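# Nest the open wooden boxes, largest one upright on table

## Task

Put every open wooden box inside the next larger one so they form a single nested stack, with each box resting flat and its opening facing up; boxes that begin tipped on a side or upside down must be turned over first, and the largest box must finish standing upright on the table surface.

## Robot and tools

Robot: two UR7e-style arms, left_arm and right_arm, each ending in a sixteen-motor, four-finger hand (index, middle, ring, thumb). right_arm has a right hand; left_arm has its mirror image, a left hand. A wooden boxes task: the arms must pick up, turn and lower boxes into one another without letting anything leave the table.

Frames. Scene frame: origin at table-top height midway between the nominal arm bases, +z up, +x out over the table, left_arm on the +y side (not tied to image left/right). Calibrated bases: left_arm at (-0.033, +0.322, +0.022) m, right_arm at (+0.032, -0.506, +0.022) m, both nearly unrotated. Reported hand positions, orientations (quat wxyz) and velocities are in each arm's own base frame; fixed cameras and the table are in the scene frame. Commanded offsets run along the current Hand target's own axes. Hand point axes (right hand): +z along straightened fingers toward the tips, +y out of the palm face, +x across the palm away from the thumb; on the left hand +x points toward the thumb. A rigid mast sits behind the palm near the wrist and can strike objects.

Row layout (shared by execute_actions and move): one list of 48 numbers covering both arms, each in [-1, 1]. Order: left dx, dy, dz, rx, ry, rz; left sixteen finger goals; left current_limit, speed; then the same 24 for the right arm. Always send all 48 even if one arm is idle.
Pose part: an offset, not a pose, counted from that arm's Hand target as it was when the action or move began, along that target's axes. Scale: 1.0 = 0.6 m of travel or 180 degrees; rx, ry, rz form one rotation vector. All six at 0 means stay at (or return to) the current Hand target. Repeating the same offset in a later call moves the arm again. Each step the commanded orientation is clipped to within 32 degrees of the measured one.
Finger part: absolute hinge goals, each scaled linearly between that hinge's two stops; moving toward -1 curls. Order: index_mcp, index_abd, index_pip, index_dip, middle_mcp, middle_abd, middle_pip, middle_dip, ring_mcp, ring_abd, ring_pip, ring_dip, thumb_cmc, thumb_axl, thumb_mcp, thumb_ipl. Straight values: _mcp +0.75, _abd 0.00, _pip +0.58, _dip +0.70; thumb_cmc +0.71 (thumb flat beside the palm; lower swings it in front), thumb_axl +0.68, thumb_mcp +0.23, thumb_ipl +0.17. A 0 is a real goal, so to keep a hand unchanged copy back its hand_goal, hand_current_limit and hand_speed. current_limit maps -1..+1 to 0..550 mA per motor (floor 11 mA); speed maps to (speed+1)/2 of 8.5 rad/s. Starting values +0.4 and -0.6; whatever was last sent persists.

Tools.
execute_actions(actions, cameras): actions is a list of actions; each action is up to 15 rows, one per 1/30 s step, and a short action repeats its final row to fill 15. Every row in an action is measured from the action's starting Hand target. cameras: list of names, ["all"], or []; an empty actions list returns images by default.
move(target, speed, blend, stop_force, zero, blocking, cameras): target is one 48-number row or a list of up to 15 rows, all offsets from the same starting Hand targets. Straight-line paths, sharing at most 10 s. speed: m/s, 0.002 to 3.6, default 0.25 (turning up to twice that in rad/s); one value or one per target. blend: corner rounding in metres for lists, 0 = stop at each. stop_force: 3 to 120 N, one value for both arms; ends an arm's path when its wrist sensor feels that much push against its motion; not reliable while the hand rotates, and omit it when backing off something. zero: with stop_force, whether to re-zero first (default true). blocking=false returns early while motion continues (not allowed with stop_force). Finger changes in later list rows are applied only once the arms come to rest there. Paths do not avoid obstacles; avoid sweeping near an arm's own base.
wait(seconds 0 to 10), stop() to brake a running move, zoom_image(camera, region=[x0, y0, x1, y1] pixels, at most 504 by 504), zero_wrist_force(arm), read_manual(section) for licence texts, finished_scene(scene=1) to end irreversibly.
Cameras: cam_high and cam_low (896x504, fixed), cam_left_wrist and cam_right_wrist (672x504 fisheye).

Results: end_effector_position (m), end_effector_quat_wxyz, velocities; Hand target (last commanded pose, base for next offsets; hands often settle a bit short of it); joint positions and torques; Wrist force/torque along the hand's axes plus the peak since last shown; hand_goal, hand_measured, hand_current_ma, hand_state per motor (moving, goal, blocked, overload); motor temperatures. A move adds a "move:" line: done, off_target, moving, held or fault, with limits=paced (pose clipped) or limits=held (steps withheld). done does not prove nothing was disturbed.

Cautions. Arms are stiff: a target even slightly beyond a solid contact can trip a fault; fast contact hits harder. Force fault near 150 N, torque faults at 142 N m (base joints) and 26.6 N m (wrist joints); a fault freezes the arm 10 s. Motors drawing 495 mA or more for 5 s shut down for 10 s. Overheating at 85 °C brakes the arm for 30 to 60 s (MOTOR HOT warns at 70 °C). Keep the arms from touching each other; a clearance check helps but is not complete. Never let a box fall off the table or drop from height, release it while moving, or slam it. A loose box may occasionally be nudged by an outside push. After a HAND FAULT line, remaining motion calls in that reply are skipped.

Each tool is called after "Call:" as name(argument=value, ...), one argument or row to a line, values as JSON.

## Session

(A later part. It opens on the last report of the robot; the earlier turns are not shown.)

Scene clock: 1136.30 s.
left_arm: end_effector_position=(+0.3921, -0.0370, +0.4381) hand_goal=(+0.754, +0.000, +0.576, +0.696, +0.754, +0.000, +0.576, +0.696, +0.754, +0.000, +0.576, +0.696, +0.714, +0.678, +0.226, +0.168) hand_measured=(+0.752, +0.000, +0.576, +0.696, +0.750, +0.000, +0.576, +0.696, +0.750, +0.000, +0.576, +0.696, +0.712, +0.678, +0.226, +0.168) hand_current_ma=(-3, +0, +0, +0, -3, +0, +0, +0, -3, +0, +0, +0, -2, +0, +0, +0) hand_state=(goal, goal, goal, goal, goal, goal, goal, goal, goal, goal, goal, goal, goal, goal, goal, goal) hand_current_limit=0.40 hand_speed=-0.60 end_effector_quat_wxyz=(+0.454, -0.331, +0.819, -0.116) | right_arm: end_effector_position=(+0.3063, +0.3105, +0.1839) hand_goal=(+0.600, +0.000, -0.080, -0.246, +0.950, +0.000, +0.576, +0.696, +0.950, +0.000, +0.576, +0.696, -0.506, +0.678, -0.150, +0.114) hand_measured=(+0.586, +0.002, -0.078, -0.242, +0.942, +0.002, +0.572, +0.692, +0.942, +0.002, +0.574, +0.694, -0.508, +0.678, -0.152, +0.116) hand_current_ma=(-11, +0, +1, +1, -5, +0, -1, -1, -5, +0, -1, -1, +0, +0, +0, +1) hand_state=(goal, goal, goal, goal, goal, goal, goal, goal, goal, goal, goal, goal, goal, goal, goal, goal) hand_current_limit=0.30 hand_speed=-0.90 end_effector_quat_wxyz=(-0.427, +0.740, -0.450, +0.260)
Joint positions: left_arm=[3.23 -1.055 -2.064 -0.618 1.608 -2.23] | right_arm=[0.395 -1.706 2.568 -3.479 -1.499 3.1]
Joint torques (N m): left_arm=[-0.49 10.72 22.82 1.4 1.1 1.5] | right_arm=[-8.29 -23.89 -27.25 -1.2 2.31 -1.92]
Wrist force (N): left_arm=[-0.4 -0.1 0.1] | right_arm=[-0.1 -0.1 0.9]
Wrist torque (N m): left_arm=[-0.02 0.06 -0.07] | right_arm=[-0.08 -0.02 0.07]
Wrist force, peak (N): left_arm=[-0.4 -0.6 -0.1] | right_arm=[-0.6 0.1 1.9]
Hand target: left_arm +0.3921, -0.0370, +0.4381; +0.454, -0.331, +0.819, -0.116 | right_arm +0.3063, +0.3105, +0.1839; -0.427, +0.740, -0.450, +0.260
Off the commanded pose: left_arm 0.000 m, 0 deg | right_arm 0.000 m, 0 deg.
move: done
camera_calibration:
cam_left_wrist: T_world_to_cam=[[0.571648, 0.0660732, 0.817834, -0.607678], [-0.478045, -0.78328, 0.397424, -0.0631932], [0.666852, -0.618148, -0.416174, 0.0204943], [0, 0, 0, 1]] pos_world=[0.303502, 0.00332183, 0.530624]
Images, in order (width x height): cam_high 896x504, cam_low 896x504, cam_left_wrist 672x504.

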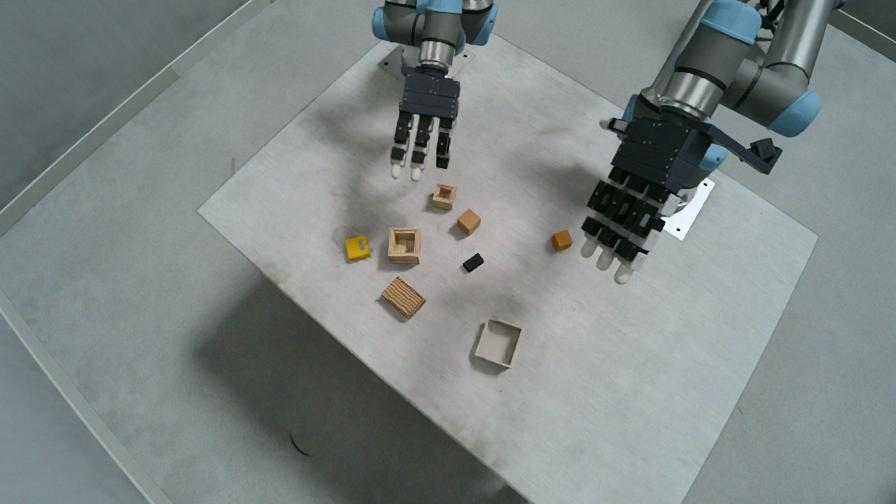

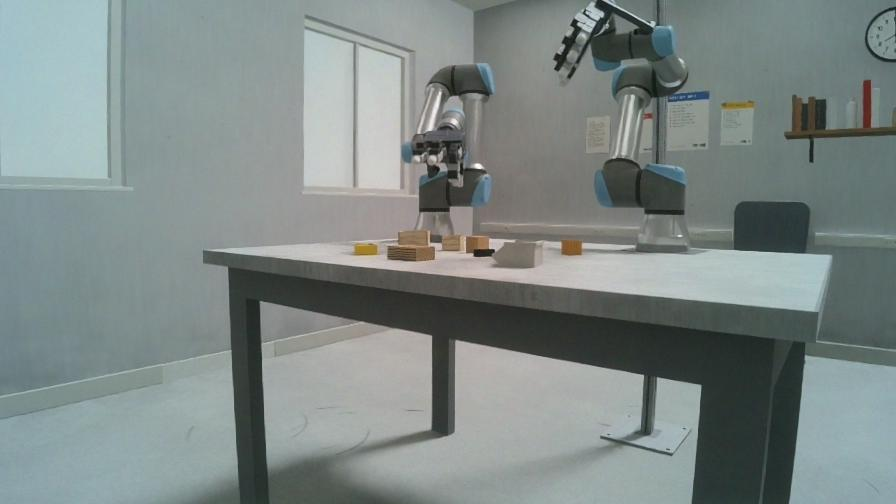

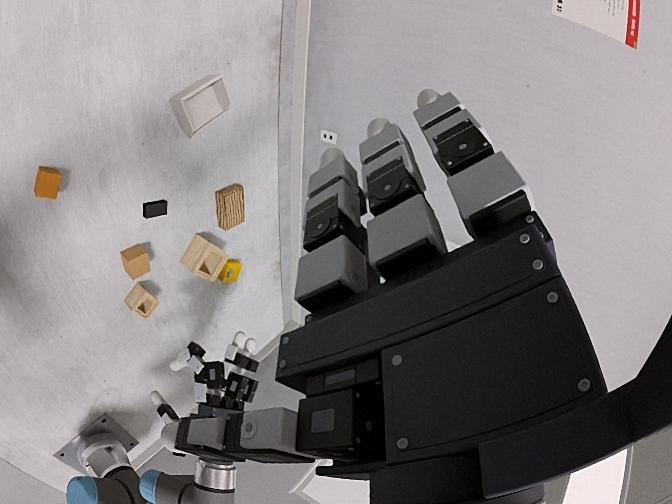

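Call:
move(
  target=[0,0,0,0,0,0,0.754,0,0.576,0.696,0.754,0,0.576,0.696,0.754,0,0.576,0.696,0.714,0.678,0.226,0.168,0.4,-0.6,-0.0433,0.0533,0.1873,0,0.0101,0.0058,0.66,-0.083,-0.08,-0.246,0.66,0.083,-0.08,-0.246,0.95,0,0.576,0.696,-0.664,0.678,-0.07,0.1135,0.3,-0.8],
  speed=0.3,
  cameras=["cam_high","cam_low"],
)

Call:
zoom_image(
  camera="cam_high",
  region=[410, 150, 470, 210],
)

Call:
zoom_image(
  camera="cam_low",
  region=[420, 190, 480, 250],
)

Scene clock: 1171.50 s.
left_arm: end_effector_position=(+0.3921, -0.0370, +0.4381) hand_goal=(+0.754, +0.000, +0.576, +0.696, +0.754, +0.000, +0.576, +0.696, +0.754, +0.000, +0.576, +0.696, +0.714, +0.678, +0.226, +0.168) hand_measured=(+0.752, +0.000, +0.576, +0.696, +0.750, +0.000, +0.576, +0.696, +0.750, +0.000, +0.576, +0.696, +0.712, +0.678, +0.226, +0.168) hand_current_ma=(-3, +0, +0, +0, -3, +0, +0, +0, -3, +0, +0, +0, -2, +0, +0, +0) hand_state=(goal, goal, goal, goal, goal, goal, goal, goal, goal, goal, goal, goal, goal, goal, goal, goal) hand_current_limit=0.40 hand_speed=-0.60 end_effector_quat_wxyz=(+0.454, -0.331, +0.819, -0.116) | right_arm: end_effector_position=(+0.3666, +0.3710, +0.1001) hand_goal=(+0.660, -0.082, -0.080, -0.246, +0.660, +0.084, -0.080, -0.246, +0.950, +0.000, +0.576, +0.696, -0.664, +0.678, -0.070, +0.114) hand_measured=(+0.646, -0.080, -0.078, -0.242, +0.654, +0.080, -0.078, -0.242, +0.942, +0.002, +0.574, +0.694, -0.660, +0.678, -0.072, +0.116) hand_current_ma=(-12, +1, +1, +1, -3, -1, +1, +1, -5, +0, -1, -1, +1, +0, -1, +1) hand_state=(goal, goal, goal, goal, goal, goal, goal, goal, goal, goal, goal, goal, goal, goal, goal, goal) hand_current_limit=0.30 hand_speed=-0.80 end_effector_quat_wxyz=(-0.422, +0.731, -0.464, +0.268)
Joint positions: left_arm=[3.23 -1.055 -2.064 -0.618 1.608 -2.23] | right_arm=[0.509 -1.233 2.404 -3.789 -1.63 3.176]
Joint torques (N m): left_arm=[0.05 10.65 22.1 1.32 1.26 1.56] | right_arm=[8.5 -11.16 -20.95 -4.43 -2.33 2.16]
Wrist force (N): left_arm=[-0.1 -0.1 0.2] | right_arm=[-0.3 -0.7 1.2]
Wrist torque (N m): left_arm=[-0.03 0.02 -0.04] | right_arm=[-0.15 0.00 -0.08]
Wrist force, peak (N): left_arm=[-0.2 -0.6 -0.2] | right_arm=[-0.7 -0.2 2.1]
Hand target: left_arm +0.3921, -0.0370, +0.4381; +0.454, -0.331, +0.819, -0.116 | right_arm +0.3666, +0.3710, +0.1001; -0.422, +0.731, -0.464, +0.268
Off the commanded pose: left_arm 0.000 m, 0 deg | right_arm 0.000 m, 0 deg.
move: done
Images, in order (width x height): cam_high 896x504, cam_low 896x504.

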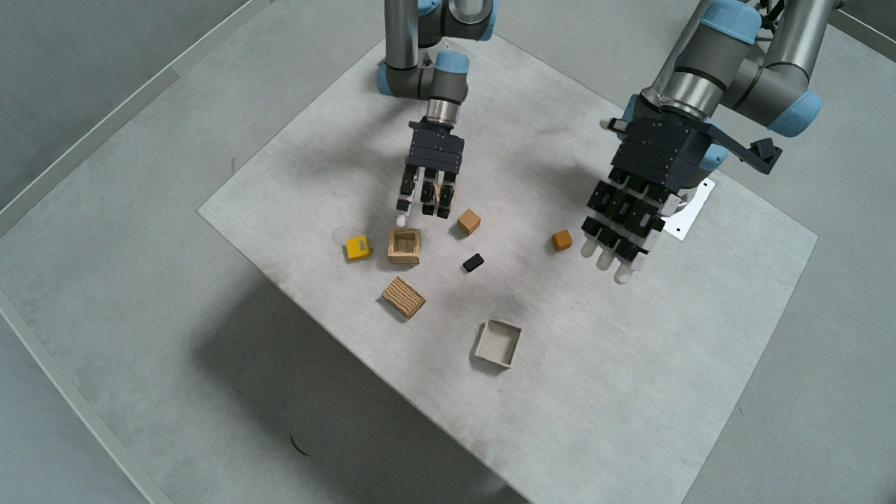

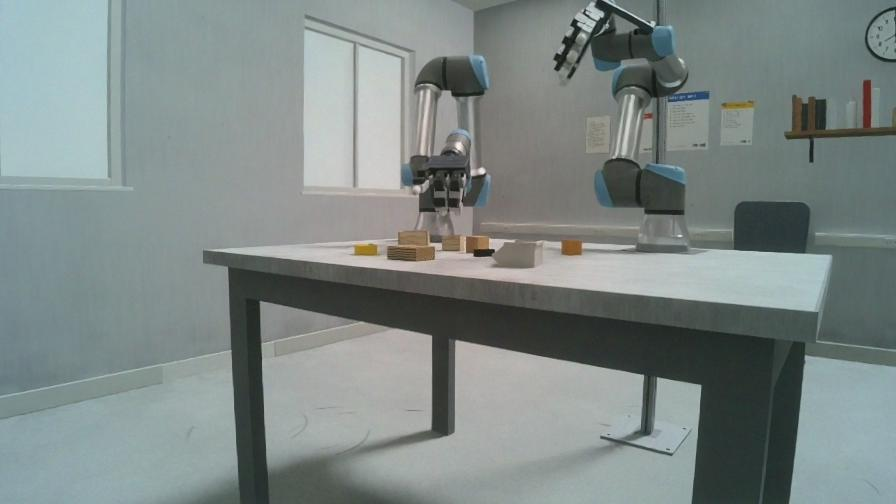

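Scaled by 8.400 from the camera's 896x504 image, which has a finer 1280x720 frame.

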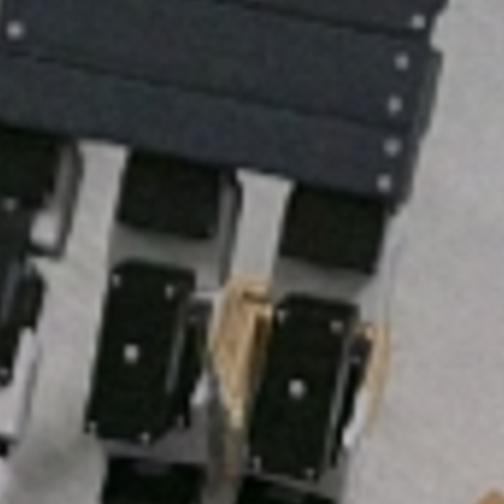

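Scaled by 8.400 from the camera's 896x504 image, which has a finer 1280x720 frame.

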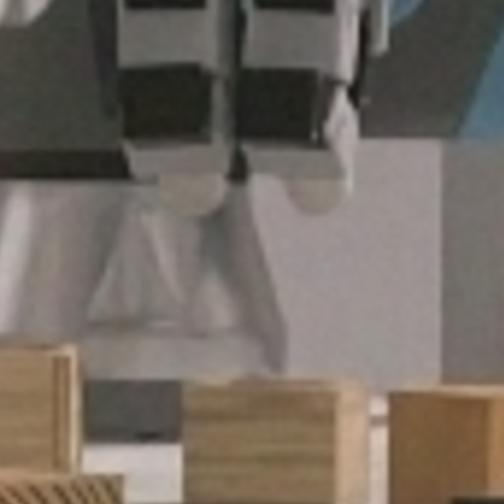

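Call:
move(
  target=[0,0,0,0,0,0,0.754,0,0.576,0.696,0.754,0,0.576,0.696,0.754,0,0.576,0.696,0.714,0.678,0.226,0.168,0.4,-0.6,0.0025,0.1026,0.0593,0,0,0,0.66,-0.083,-0.08,-0.246,0.66,0.083,-0.08,-0.246,0.95,0,0.576,0.696,-0.664,0.678,-0.07,0.1135,0.3,-0.92],
  speed=0.12,
  stop_force=8,
  cameras=["cam_high","cam_low"],
)

Call:
zoom_image(
  camera="cam_high",
  region=[410, 160, 470, 220],
)

Call:
zoom_image(
  camera="cam_low",
  region=[430, 210, 480, 260],
)

Scene clock: 1184.47 s.
left_arm: end_effector_position=(+0.3921, -0.0370, +0.4381) hand_goal=(+0.754, +0.000, +0.576, +0.696, +0.754, +0.000, +0.576, +0.696, +0.754, +0.000, +0.576, +0.696, +0.714, +0.678, +0.226, +0.168) hand_measured=(+0.752, +0.000, +0.576, +0.696, +0.750, +0.000, +0.576, +0.696, +0.750, +0.000, +0.576, +0.696, +0.712, +0.678, +0.226, +0.168) hand_current_ma=(-3, +0, +0, +0, -3, +0, +0, +0, -3, +0, +0, +0, -2, +0, +0, +0) hand_state=(goal, goal, goal, goal, goal, goal, goal, goal, goal, goal, goal, goal, goal, goal, goal, goal) hand_current_limit=0.40 hand_speed=-0.60 end_effector_quat_wxyz=(+0.454, -0.331, +0.819, -0.116) | right_arm: end_effector_position=(+0.3673, +0.3696, +0.0289) hand_goal=(+0.660, -0.082, -0.080, -0.246, +0.660, +0.084, -0.080, -0.246, +0.950, +0.000, +0.576, +0.696, -0.664, +0.678, -0.070, +0.114) hand_measured=(+0.646, -0.080, -0.078, -0.242, +0.654, +0.080, -0.078, -0.242, +0.942, +0.002, +0.574, +0.694, -0.660, +0.678, -0.072, +0.116) hand_current_ma=(-12, +1, +1, +1, -3, -1, +1, +1, -5, +0, -1, -1, +1, +0, -1, +1) hand_state=(goal, goal, goal, goal, goal, goal, goal, goal, goal, goal, goal, goal, goal, goal, goal, goal) hand_current_limit=0.30 hand_speed=-0.92 end_effector_quat_wxyz=(-0.422, +0.731, -0.464, +0.268)
Joint positions: left_arm=[3.23 -1.055 -2.064 -0.618 1.608 -2.23] | right_arm=[0.505 -0.993 2.408 -4.033 -1.626 3.174]
Joint torques (N m): left_arm=[0.05 10.14 22.21 1.25 1.33 1.48] | right_arm=[-8.95 -16.37 -15.38 -4.29 2.11 -1.45]
Wrist force (N): left_arm=[0.0 0.1 0.1] | right_arm=[-0.3 -0.7 1.4]
Wrist torque (N m): left_arm=[0.01 0.01 -0.04] | right_arm=[-0.16 0.01 0.06]
Wrist force, peak (N): left_arm=[-0.7 0.2 0.2] | right_arm=[-0.3 -1.6 1.0]
Hand target: left_arm +0.3921, -0.0370, +0.4381; +0.454, -0.331, +0.819, -0.116 | right_arm +0.3673, +0.3696, +0.0289; -0.422, +0.731, -0.464, +0.268
Off the commanded pose: left_arm 0.000 m, 0 deg | right_arm 0.000 m, 0 deg.
move: done
Images, in order (width x height): cam_high 896x504, cam_low 896x504.

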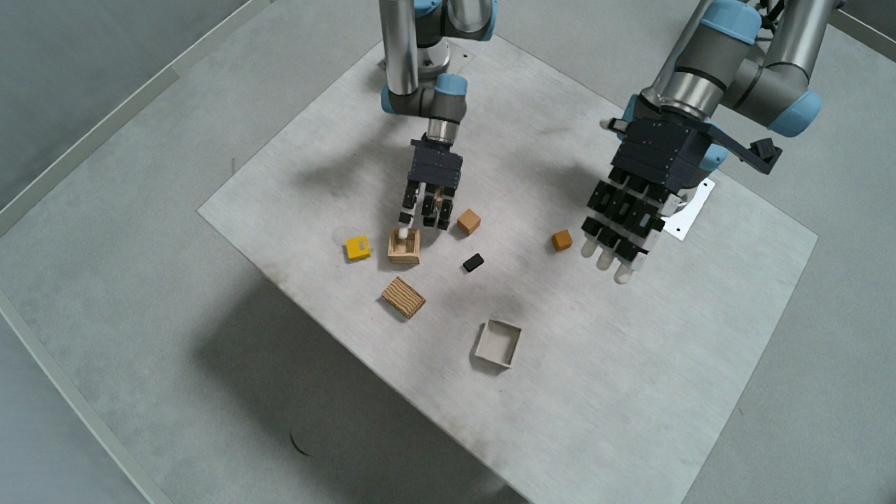

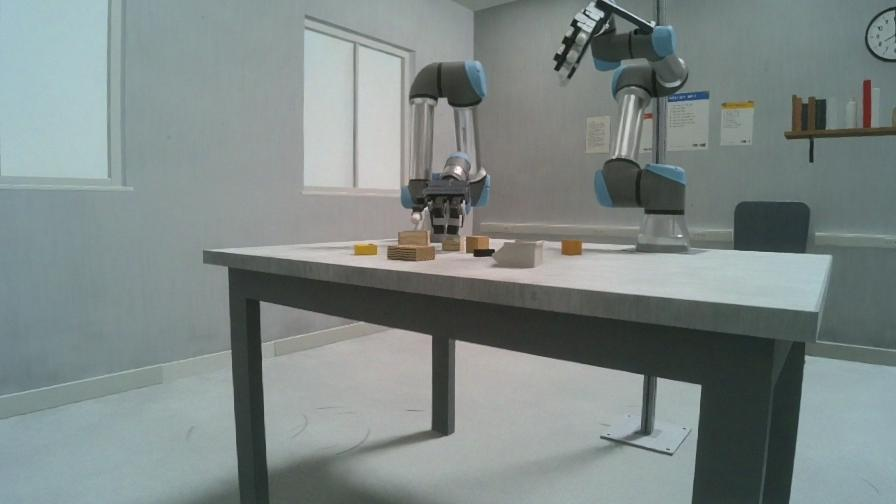

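Scaled by 8.400 from the camera's 896x504 image, which has a finer 1280x720 frame.

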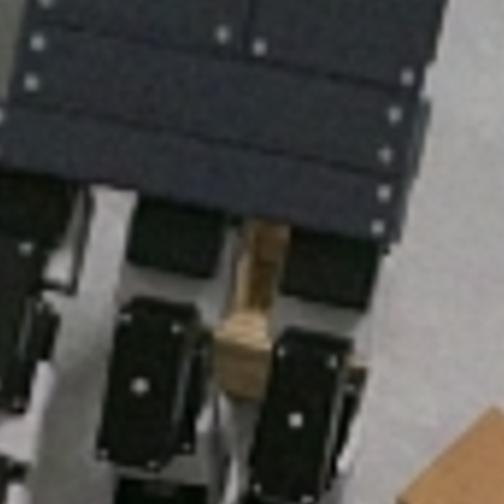

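Scaled by 10.080 from the camera's 896x504 image, which has a finer 1280x720 frame.

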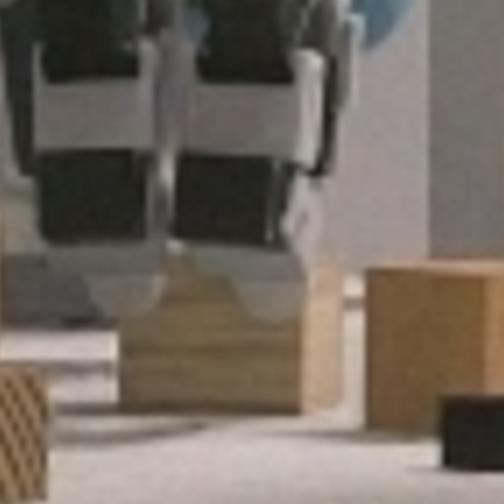

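Call:
move(
  target=[0,0,0,0,0,0,0.754,0,0.576,0.696,0.754,0,0.576,0.696,0.754,0,0.576,0.696,0.714,0.678,0.226,0.168,0.4,-0.6,0,-0.0022,-0.0012,0,0,0,0.45,-0.083,-0.08,-0.246,0.45,0.083,-0.08,-0.246,0.95,0,0.576,0.696,-0.664,0.678,-0.32,0.1135,0.3,-0.92],
  speed=0.05,
  cameras=["cam_low"],
)

Call:
zoom_image(
  camera="cam_low",
  region=[430, 210, 480, 260],
)

Scene clock: 1191.03 s.
left_arm: end_effector_position=(+0.3921, -0.0370, +0.4381) hand_goal=(+0.754, +0.000, +0.576, +0.696, +0.754, +0.000, +0.576, +0.696, +0.754, +0.000, +0.576, +0.696, +0.714, +0.678, +0.226, +0.168) hand_measured=(+0.752, +0.000, +0.576, +0.696, +0.750, +0.000, +0.576, +0.696, +0.750, +0.000, +0.576, +0.696, +0.712, +0.678, +0.226, +0.168) hand_current_ma=(-3, +0, +0, +0, -3, +0, +0, +0, -3, +0, +0, +0, -2, +0, +0, +0) hand_state=(goal, goal, goal, goal, goal, goal, goal, goal, goal, goal, goal, goal, goal, goal, goal, goal) hand_current_limit=0.40 hand_speed=-0.60 end_effector_quat_wxyz=(+0.454, -0.331, +0.819, -0.116) | right_arm: end_effector_position=(+0.3673, +0.3697, +0.0304) hand_goal=(+0.450, -0.082, -0.080, -0.246, +0.450, +0.084, -0.080, -0.246, +0.950, +0.000, +0.576, +0.696, -0.664, +0.678, -0.320, +0.114) hand_measured=(+0.512, -0.080, -0.062, -0.240, +0.508, +0.080, -0.062, -0.242, +0.942, +0.002, +0.574, +0.694, -0.662, +0.678, -0.148, +0.142) hand_current_ma=(+123, +1, +16, +2, +107, -1, +16, +1, -5, +0, -1, -1, +0, +0, +358, +49) hand_state=(blocked, goal, goal, goal, blocked, goal, goal, goal, goal, goal, goal, goal, goal, goal, blocked, blocked) hand_current_limit=0.30 hand_speed=-0.92 end_effector_quat_wxyz=(-0.422, +0.731, -0.464, +0.268)
Joint positions: left_arm=[3.23 -1.055 -2.064 -0.618 1.608 -2.23] | right_arm=[0.505 -0.998 2.409 -4.028 -1.626 3.174]
Joint torques (N m): left_arm=[-0.17 9.57 22.13 1.39 1.38 1.43] | right_arm=[-7.89 -40.11 3.27 -0.7 2 0.82]
Wrist force (N): left_arm=[-0.3 -0.2 0.3] | right_arm=[-0.6 -1.4 1.2]
Wrist torque (N m): left_arm=[-0.04 0.06 -0.06] | right_arm=[-0.14 0.04 0.05]
Wrist force, peak (N): left_arm=[-0.4 -0.2 0.3] | right_arm=[-0.8 -1.4 1.3]
Hand target: left_arm +0.3921, -0.0370, +0.4381; +0.454, -0.331, +0.819, -0.116 | right_arm +0.3673, +0.3697, +0.0305; -0.422, +0.731, -0.464, +0.268
Off the commanded pose: left_arm 0.000 m, 0 deg | right_arm 0.000 m, 0 deg.
move: done
Images, in order (width x height): cam_low 896x504.

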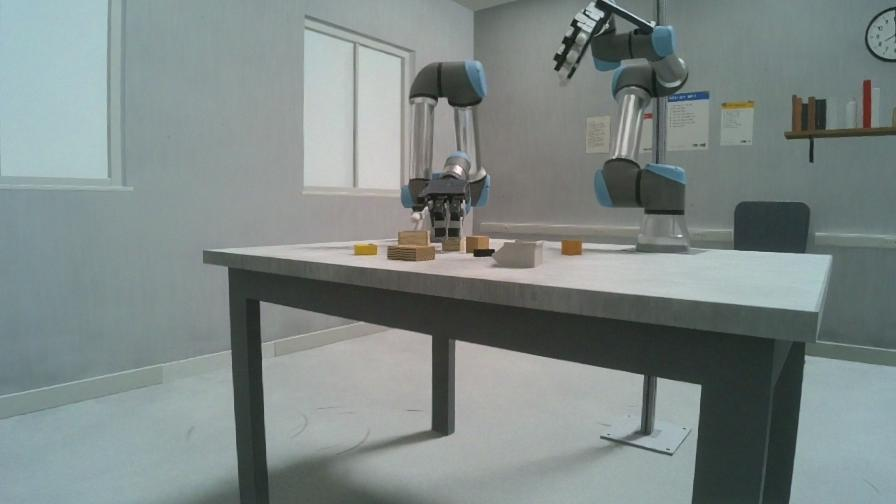

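Scaled by 10.080 from the camera's 896x504 image, which has a finer 1280x720 frame.

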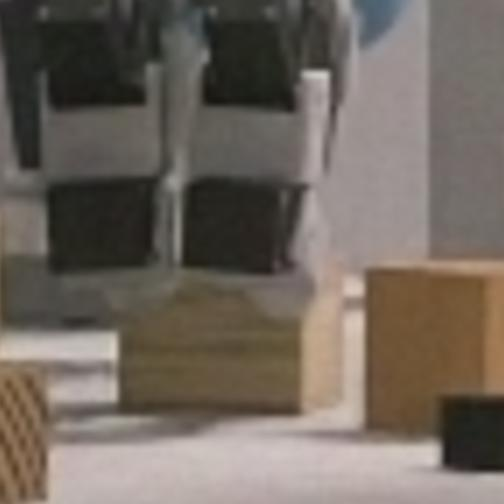

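Call:
move(
  target=[0,0,0,0,0,0,0.754,0,0.576,0.696,0.754,0,0.576,0.696,0.754,0,0.576,0.696,0.714,0.678,0.226,0.168,0.4,-0.6,0,-0.1588,-0.0917,0,0,0,0.42,-0.083,-0.08,-0.246,0.42,0.083,-0.08,-0.246,0.95,0,0.576,0.696,-0.664,0.678,-0.32,0.1135,0.3,-0.92],
  speed=0.12,
  cameras=["cam_high","cam_low","cam_left_wrist"],
)

Call:
zoom_image(
  camera="cam_low",
  region=[420, 170, 480, 230],
)

Call:
zoom_image(
  camera="cam_left_wrist",
  region=[110, 280, 210, 380],
)

Scene clock: 1196.63 s.
left_arm: end_effector_position=(+0.3921, -0.0370, +0.4381) hand_goal=(+0.754, +0.000, +0.576, +0.696, +0.754, +0.000, +0.576, +0.696, +0.754, +0.000, +0.576, +0.696, +0.714, +0.678, +0.226, +0.168) hand_measured=(+0.752, +0.000, +0.576, +0.696, +0.750, +0.000, +0.576, +0.696, +0.750, +0.000, +0.576, +0.696, +0.712, +0.678, +0.226, +0.168) hand_current_ma=(-3, +0, +0, +0, -3, +0, +0, +0, -3, +0, +0, +0, -2, +0, +0, +0) hand_state=(goal, goal, goal, goal, goal, goal, goal, goal, goal, goal, goal, goal, goal, goal, goal, goal) hand_current_limit=0.40 hand_speed=-0.60 end_effector_quat_wxyz=(+0.454, -0.331, +0.819, -0.116) | right_arm: end_effector_position=(+0.3673, +0.3696, +0.1404) hand_goal=(+0.420, -0.082, -0.080, -0.246, +0.420, +0.084, -0.080, -0.246, +0.950, +0.000, +0.576, +0.696, -0.664, +0.678, -0.320, +0.114) hand_measured=(+0.498, -0.078, -0.056, -0.238, +0.490, +0.080, -0.056, -0.240, +0.942, +0.002, +0.574, +0.694, -0.660, +0.678, -0.148, +0.152) hand_current_ma=(+173, +1, +24, +4, +148, -1, +25, +3, -5, +0, -1, -1, +2, +0, +357, +83) hand_state=(blocked, goal, blocked, goal, blocked, goal, blocked, goal, goal, goal, goal, goal, goal, goal, blocked, blocked) hand_current_limit=0.30 hand_speed=-0.92 end_effector_quat_wxyz=(-0.422, +0.731, -0.464, +0.268)
Joint positions: left_arm=[3.23 -1.055 -2.064 -0.618 1.608 -2.23] | right_arm=[0.505 -1.358 2.385 -3.644 -1.626 3.174]
Joint torques (N m): left_arm=[-0.19 9.88 22.1 1.34 1.39 1.37] | right_arm=[-9.19 -32.71 -23.19 -1.03 -0.63 -2.01]
Wrist force (N): left_arm=[-0.1 -0.3 0.1] | right_arm=[-0.4 -0.2 1.4]
Wrist torque (N m): left_arm=[-0.05 0.02 -0.04] | right_arm=[-0.11 0.01 0.02]
Wrist force, peak (N): left_arm=[-0.6 0.0 0.3] | right_arm=[-0.7 -1.3 1.5]
Hand target: left_arm +0.3921, -0.0370, +0.4381; +0.454, -0.331, +0.819, -0.116 | right_arm +0.3673, +0.3696, +0.1405; -0.422, +0.731, -0.464, +0.268
Off the commanded pose: left_arm 0.000 m, 0 deg | right_arm 0.000 m, 0 deg.
move: done
camera_calibration:
cam_left_wrist: T_world_to_cam=[[0.571648, 0.0660732, 0.817834, -0.607678], [-0.478045, -0.78328, 0.397424, -0.0631932], [0.666852, -0.618148, -0.416174, 0.0204943], [0, 0, 0, 1]] pos_world=[0.303502, 0.00332183, 0.530624]
Images, in order (width x height): cam_high 896x504, cam_low 896x504, cam_left_wrist 672x504.

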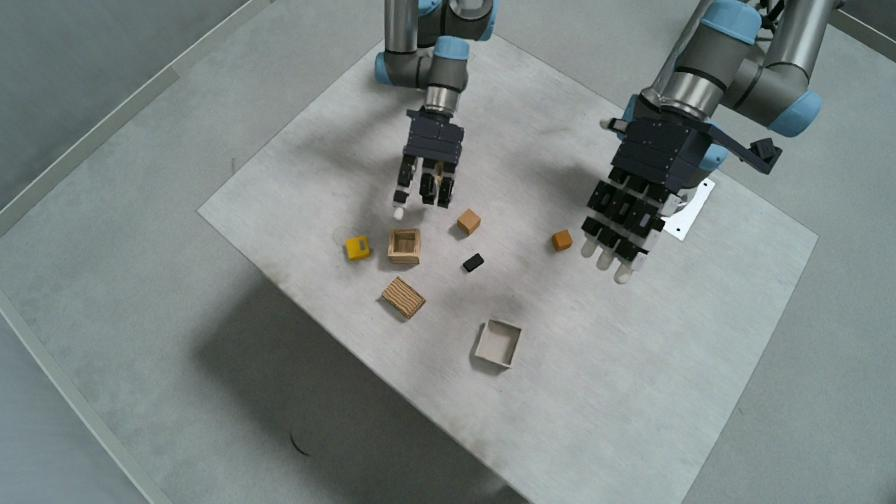

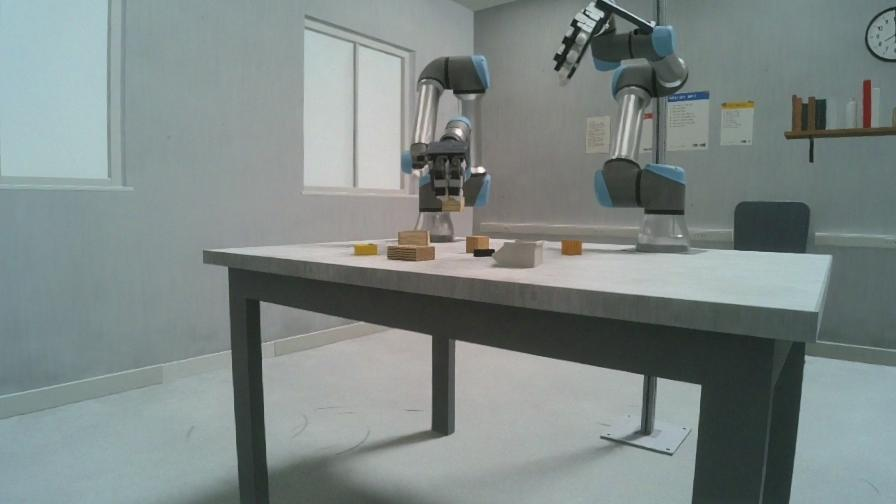

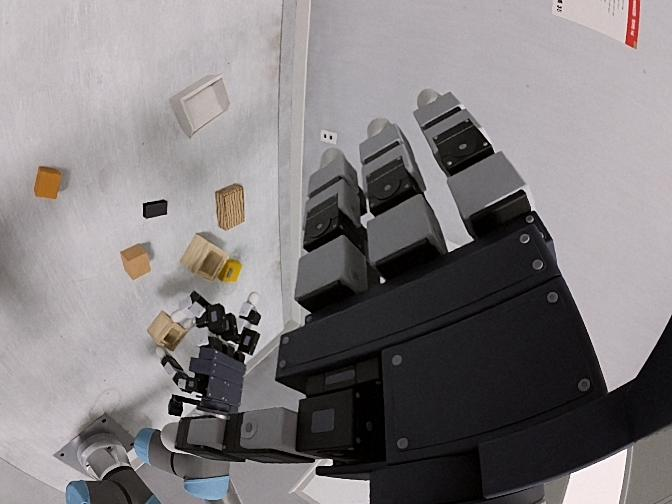

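Scaled by 8.400 from the camera's 896x504 image, which has a finer 1280x720 frame.

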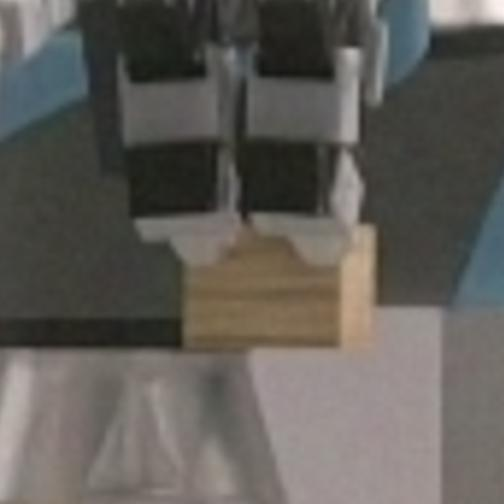

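Scaled by 5.040 from the camera's 672x504 image, which has a finer 960x720 frame.

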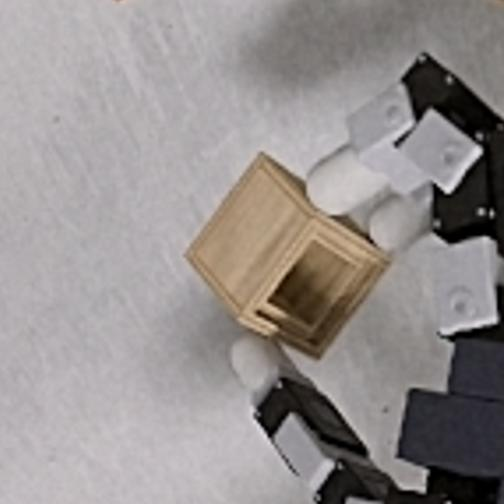

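Call:
move(
  target=[0,0,0,0,0,0,0.754,0,0.576,0.696,0.754,0,0.576,0.696,0.754,0,0.576,0.696,0.714,0.678,0.226,0.168,0.4,-0.6,0.1030,-0.0935,0.2782,0,-0.0582,-0.0336,0.42,-0.083,-0.08,-0.246,0.42,0.083,-0.08,-0.246,0.95,0,0.576,0.696,-0.664,0.678,-0.32,0.1135,0.3,-0.92],
  speed=0.2,
  cameras=["cam_high","cam_low","cam_right_wrist","cam_left_wrist"],
)

Call:
zoom_image(
  camera="cam_high",
  region=[384, 210, 434, 260],
)

Call:
zoom_image(
  camera="cam_low",
  region=[390, 200, 440, 250],
)

Call:
zoom_image(
  camera="cam_right_wrist",
  region=[380, 0, 620, 240],
)

Call:
zoom_image(
  camera="cam_left_wrist",
  region=[170, 220, 250, 300],
)

Scene clock: 1210.40 s.
left_arm: end_effector_position=(+0.3921, -0.0370, +0.4381) hand_goal=(+0.754, +0.000, +0.576, +0.696, +0.754, +0.000, +0.576, +0.696, +0.754, +0.000, +0.576, +0.696, +0.714, +0.678, +0.226, +0.168) hand_measured=(+0.752, +0.000, +0.576, +0.696, +0.750, +0.000, +0.576, +0.696, +0.750, +0.000, +0.576, +0.696, +0.712, +0.678, +0.226, +0.168) hand_current_ma=(-3, +0, +0, +0, -3, +0, +0, +0, -3, +0, +0, +0, -2, +0, +0, +0) hand_state=(goal, goal, goal, goal, goal, goal, goal, goal, goal, goal, goal, goal, goal, goal, goal, goal) hand_current_limit=0.40 hand_speed=-0.60 end_effector_quat_wxyz=(+0.454, -0.331, +0.819, -0.116) | right_arm: end_effector_position=(+0.5497, +0.3873, +0.1057) hand_goal=(+0.420, -0.082, -0.080, -0.246, +0.420, +0.084, -0.080, -0.246, +0.950, +0.000, +0.576, +0.696, -0.664, +0.678, -0.320, +0.114) hand_measured=(+0.498, -0.078, -0.056, -0.238, +0.490, +0.080, -0.056, -0.240, +0.942, +0.002, +0.574, +0.694, -0.660, +0.678, -0.148, +0.154) hand_current_ma=(+172, +1, +24, +4, +146, -1, +25, +3, -5, +0, -1, -1, +2, +0, +357, +84) hand_state=(blocked, goal, blocked, goal, blocked, goal, blocked, goal, goal, goal, goal, goal, goal, goal, blocked, blocked) hand_current_limit=0.30 hand_speed=-0.92 end_effector_quat_wxyz=(-0.448, +0.776, -0.384, +0.222)
Joint positions: left_arm=[3.23 -1.055 -2.064 -0.618 1.608 -2.23] | right_arm=[0.298 -1.031 1.976 -3.536 -1.266 2.959]
Joint torques (N m): left_arm=[-0.85 10.03 21.95 1.45 1.54 1.42] | right_arm=[-8.96 -25.12 -22.31 -1.45 2.59 -2.15]
Wrist force (N): left_arm=[-0.3 -0.2 -0.1] | right_arm=[-0.6 -0.2 1.1]
Wrist torque (N m): left_arm=[-0.01 0.05 -0.06] | right_arm=[-0.05 0.07 0.05]
Wrist force, peak (N): left_arm=[-0.4 -0.5 0.1] | right_arm=[0.0 -0.8 1.8]
Hand target: left_arm +0.3921, -0.0370, +0.4381; +0.454, -0.331, +0.819, -0.116 | right_arm +0.5498, +0.3874, +0.1056; -0.448, +0.776, -0.384, +0.222
Off the commanded pose: left_arm 0.000 m, 0 deg | right_arm 0.000 m, 0 deg.
move: done
camera_calibration:
cam_left_wrist: T_world_to_cam=[[0.571648, 0.0660732, 0.817834, -0.607678], [-0.478045, -0.78328, 0.397424, -0.0631932], [0.666852, -0.618148, -0.416174, 0.0204943], [0, 0, 0, 1]] pos_world=[0.303502, 0.00332183, 0.530624]
cam_right_wrist: T_world_to_cam=[[-0.717835, 0.388766, -0.577559, 0.337097], [-0.57031, 0.147462, 0.808085, 0.127185], [0.399324, 0.909459, 0.115864, -0.455625], [0, 0, 0, 1]] pos_world=[0.496457, 0.264566, 0.144708]

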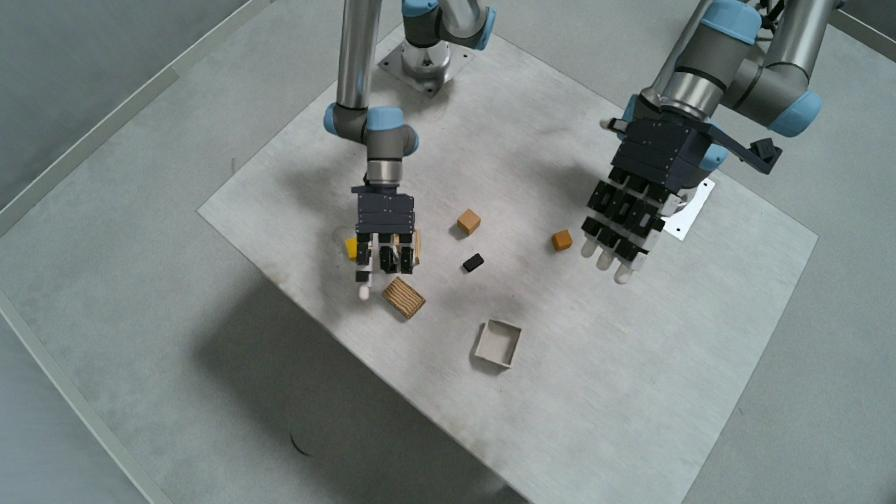

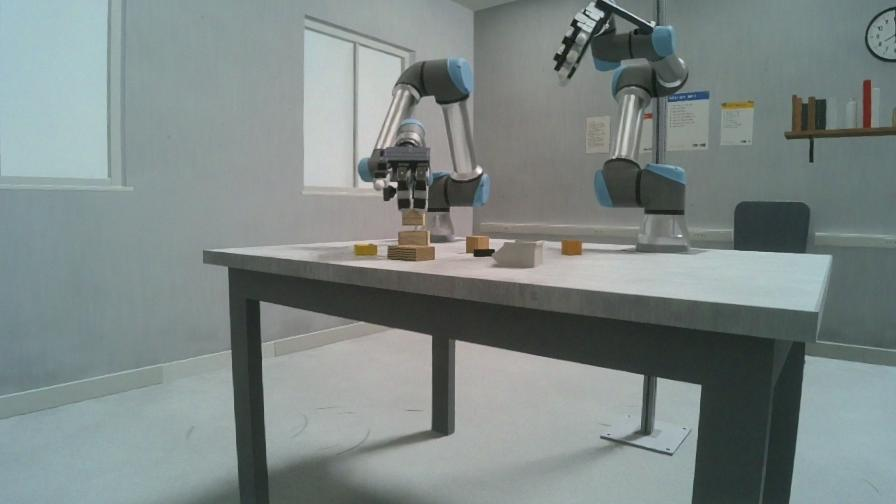

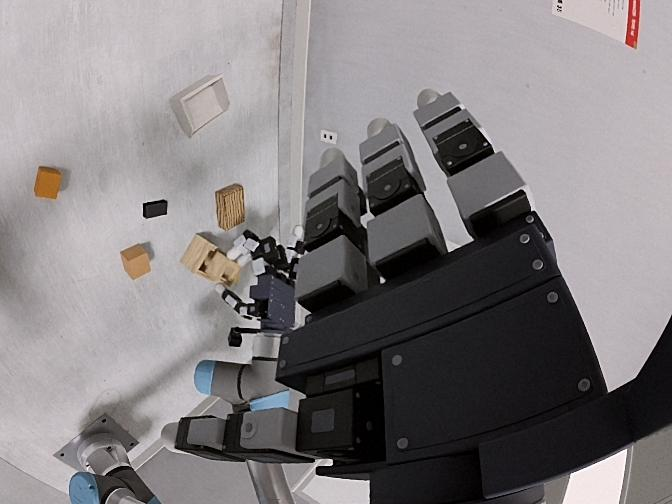

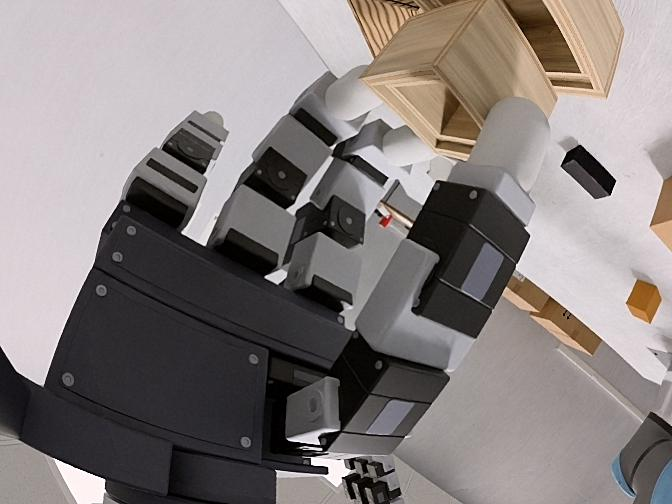

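Scaled by 10.080 from the camera's 896x504 image, which has a finer 1280x720 frame.

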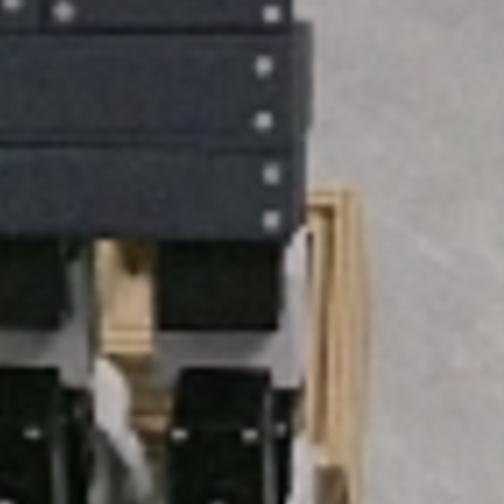

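Scaled by 10.080 from the camera's 896x504 image, which has a finer 1280x720 frame.

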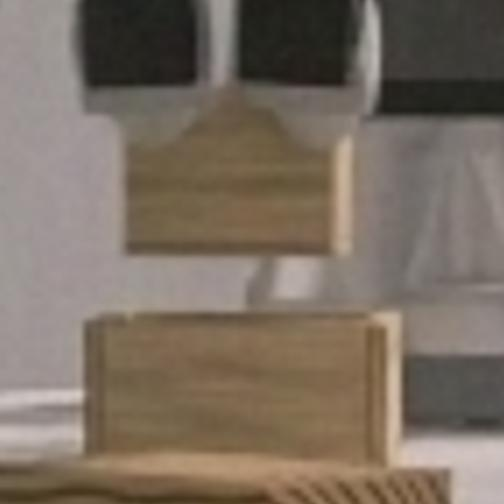

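Scaled by 2.100 from the camera's 672x504 image, which has a finer 960x720 frame.

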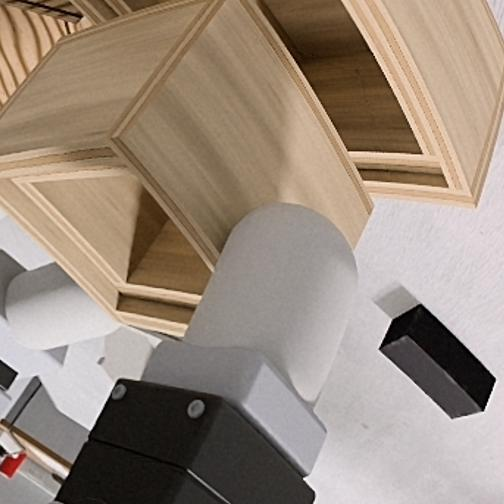

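Scaled by 6.300 from the camera's 672x504 image, which has a finer 960x720 frame.

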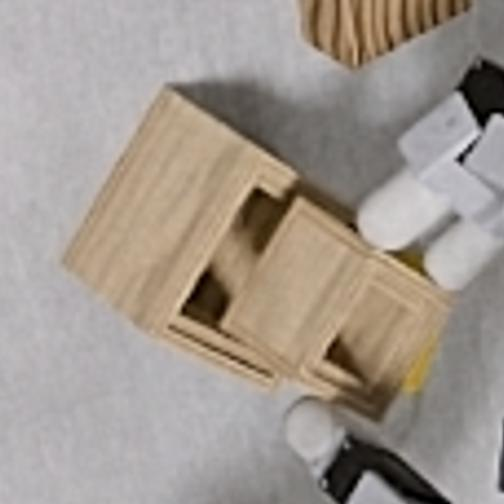

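Call:
move(
  target=[0,0,0,0,0,0,0.754,0,0.576,0.696,0.754,0,0.576,0.696,0.754,0,0.576,0.696,0.714,0.678,0.226,0.168,0.4,-0.6,-0.0047,0.0144,0.0083,0,-0.0048,-0.0028,0.42,-0.083,-0.08,-0.246,0.42,0.083,-0.08,-0.246,0.95,0,0.576,0.696,-0.664,0.678,-0.32,0.1135,0.3,-0.92],
  speed=0.05,
  stop_force=4,
  cameras=["cam_high","cam_low","cam_right_wrist","cam_left_wrist"],
)

Call:
zoom_image(
  camera="cam_high",
  region=[394, 220, 434, 260],
)

Call:
zoom_image(
  camera="cam_low",
  region=[392, 215, 432, 255],
)

Call:
zoom_image(
  camera="cam_right_wrist",
  region=[300, 0, 640, 210],
)

Call:
zoom_image(
  camera="cam_left_wrist",
  region=[175, 228, 245, 298],
)

Scene clock: 1226.23 s.
left_arm: end_effector_position=(+0.3921, -0.0370, +0.4381) hand_goal=(+0.754, +0.000, +0.576, +0.696, +0.754, +0.000, +0.576, +0.696, +0.754, +0.000, +0.576, +0.696, +0.714, +0.678, +0.226, +0.168) hand_measured=(+0.752, +0.000, +0.576, +0.696, +0.750, +0.000, +0.576, +0.696, +0.750, +0.000, +0.576, +0.696, +0.712, +0.678, +0.226, +0.168) hand_current_ma=(-3, +0, +0, +0, -3, +0, +0, +0, -3, +0, +0, +0, -2, +0, +0, +0) hand_state=(goal, goal, goal, goal, goal, goal, goal, goal, goal, goal, goal, goal, goal, goal, goal, goal) hand_current_limit=0.40 hand_speed=-0.60 end_effector_quat_wxyz=(+0.454, -0.331, +0.819, -0.116) | right_arm: end_effector_position=(+0.5481, +0.3896, +0.0957) hand_goal=(+0.420, -0.082, -0.080, -0.246, +0.420, +0.084, -0.080, -0.246, +0.950, +0.000, +0.576, +0.696, -0.664, +0.678, -0.320, +0.114) hand_measured=(+0.498, -0.078, -0.056, -0.238, +0.490, +0.080, -0.056, -0.240, +0.942, +0.002, +0.574, +0.694, -0.660, +0.678, -0.148, +0.154) hand_current_ma=(+172, +1, +24, +4, +146, -1, +25, +3, -5, +0, -1, -1, +2, +0, +358, +84) hand_state=(blocked, goal, blocked, goal, blocked, goal, blocked, goal, goal, goal, goal, goal, goal, goal, blocked, blocked) hand_current_limit=0.30 hand_speed=-0.92 end_effector_quat_wxyz=(-0.450, +0.779, -0.377, +0.218)
Joint positions: left_arm=[3.23 -1.055 -2.064 -0.618 1.608 -2.23] | right_arm=[0.299 -1.01 1.978 -3.556 -1.252 2.95]
Joint torques (N m): left_arm=[-0.11 9.81 22.07 1.32 1.59 1.45] | right_arm=[9.67 -23.36 -4.69 -4.33 2.54 -2.16]
Wrist force (N): left_arm=[-0.4 0.0 0.0] | right_arm=[-0.2 -0.1 1.0]
Wrist torque (N m): left_arm=[0.00 0.07 -0.07] | right_arm=[-0.04 0.02 0.09]
Wrist force, peak (N): left_arm=[-0.5 -0.3 0.3] | right_arm=[-0.8 -0.1 1.4]
Hand target: left_arm +0.3921, -0.0370, +0.4381; +0.454, -0.331, +0.819, -0.116 | right_arm +0.5481, +0.3896, +0.0957; -0.450, +0.779, -0.377, +0.218
Off the commanded pose: left_arm 0.000 m, 0 deg | right_arm 0.000 m, 0 deg.
move: done
camera_calibration:
cam_left_wrist: T_world_to_cam=[[0.571648, 0.0660732, 0.817834, -0.607678], [-0.478045, -0.78328, 0.397424, -0.0631932], [0.666852, -0.618148, -0.416174, 0.0204943], [0, 0, 0, 1]] pos_world=[0.303502, 0.00332183, 0.530624]
cam_right_wrist: T_world_to_cam=[[-0.724543, 0.376085, -0.577579, 0.337944], [-0.57283, 0.137428, 0.808071, 0.139348], [0.383279, 0.916337, 0.11586, -0.449864], [0, 0, 0, 1]] pos_world=[0.497101, 0.265981, 0.134708]

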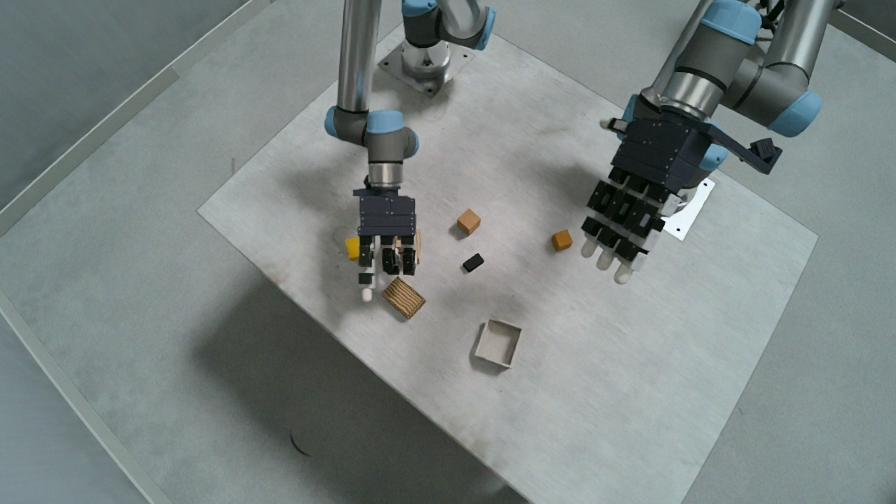

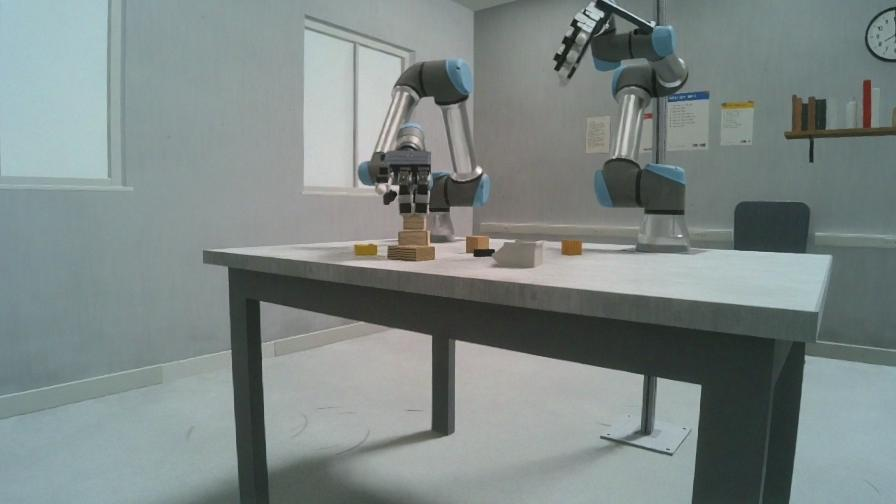

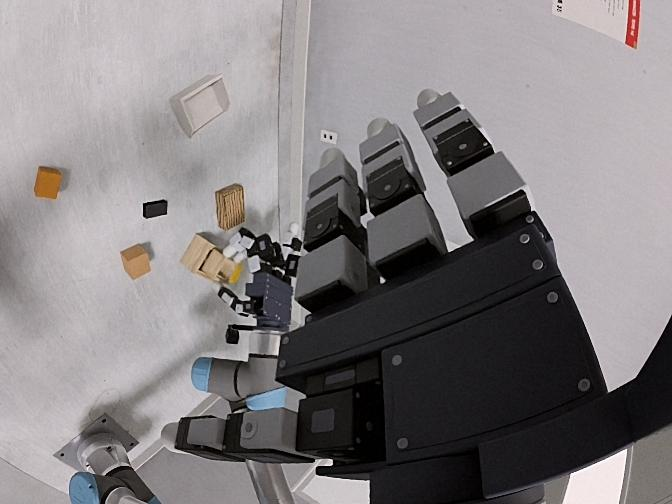

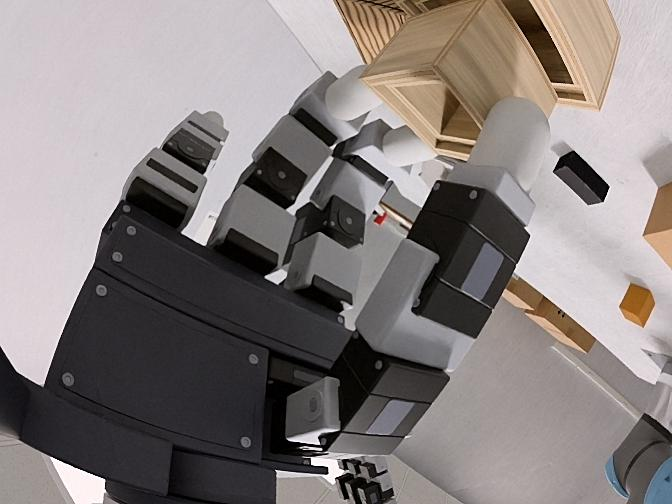

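Scaled by 12.600 from the camera's 896x504 image, which has a finer 1280x720 frame.

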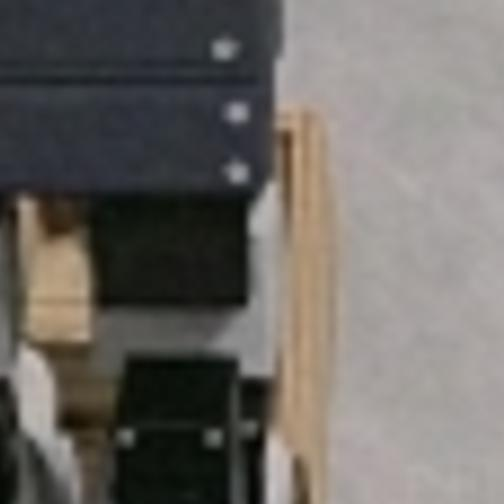

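Scaled by 12.600 from the camera's 896x504 image, which has a finer 1280x720 frame.

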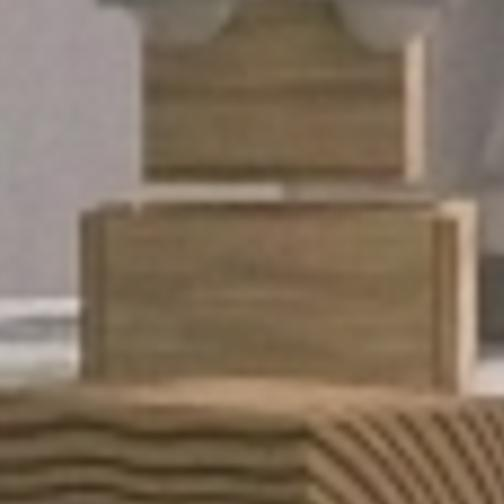

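Scaled by 1.482 from the camera's 672x504 image, which has a finer 960x720 frame.

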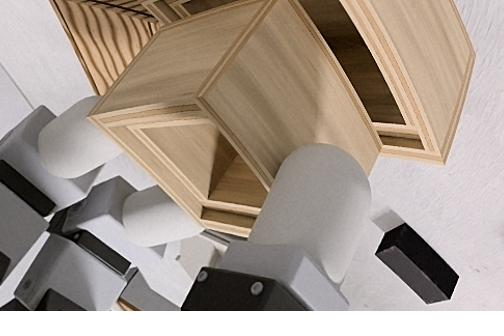

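Scaled by 7.200 from the camera's 672x504 image, which has a finer 960x720 frame.

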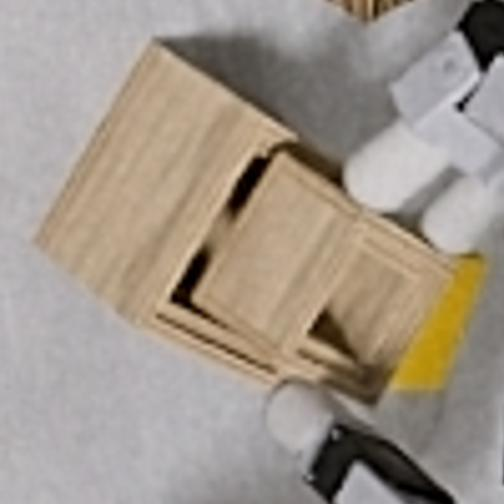

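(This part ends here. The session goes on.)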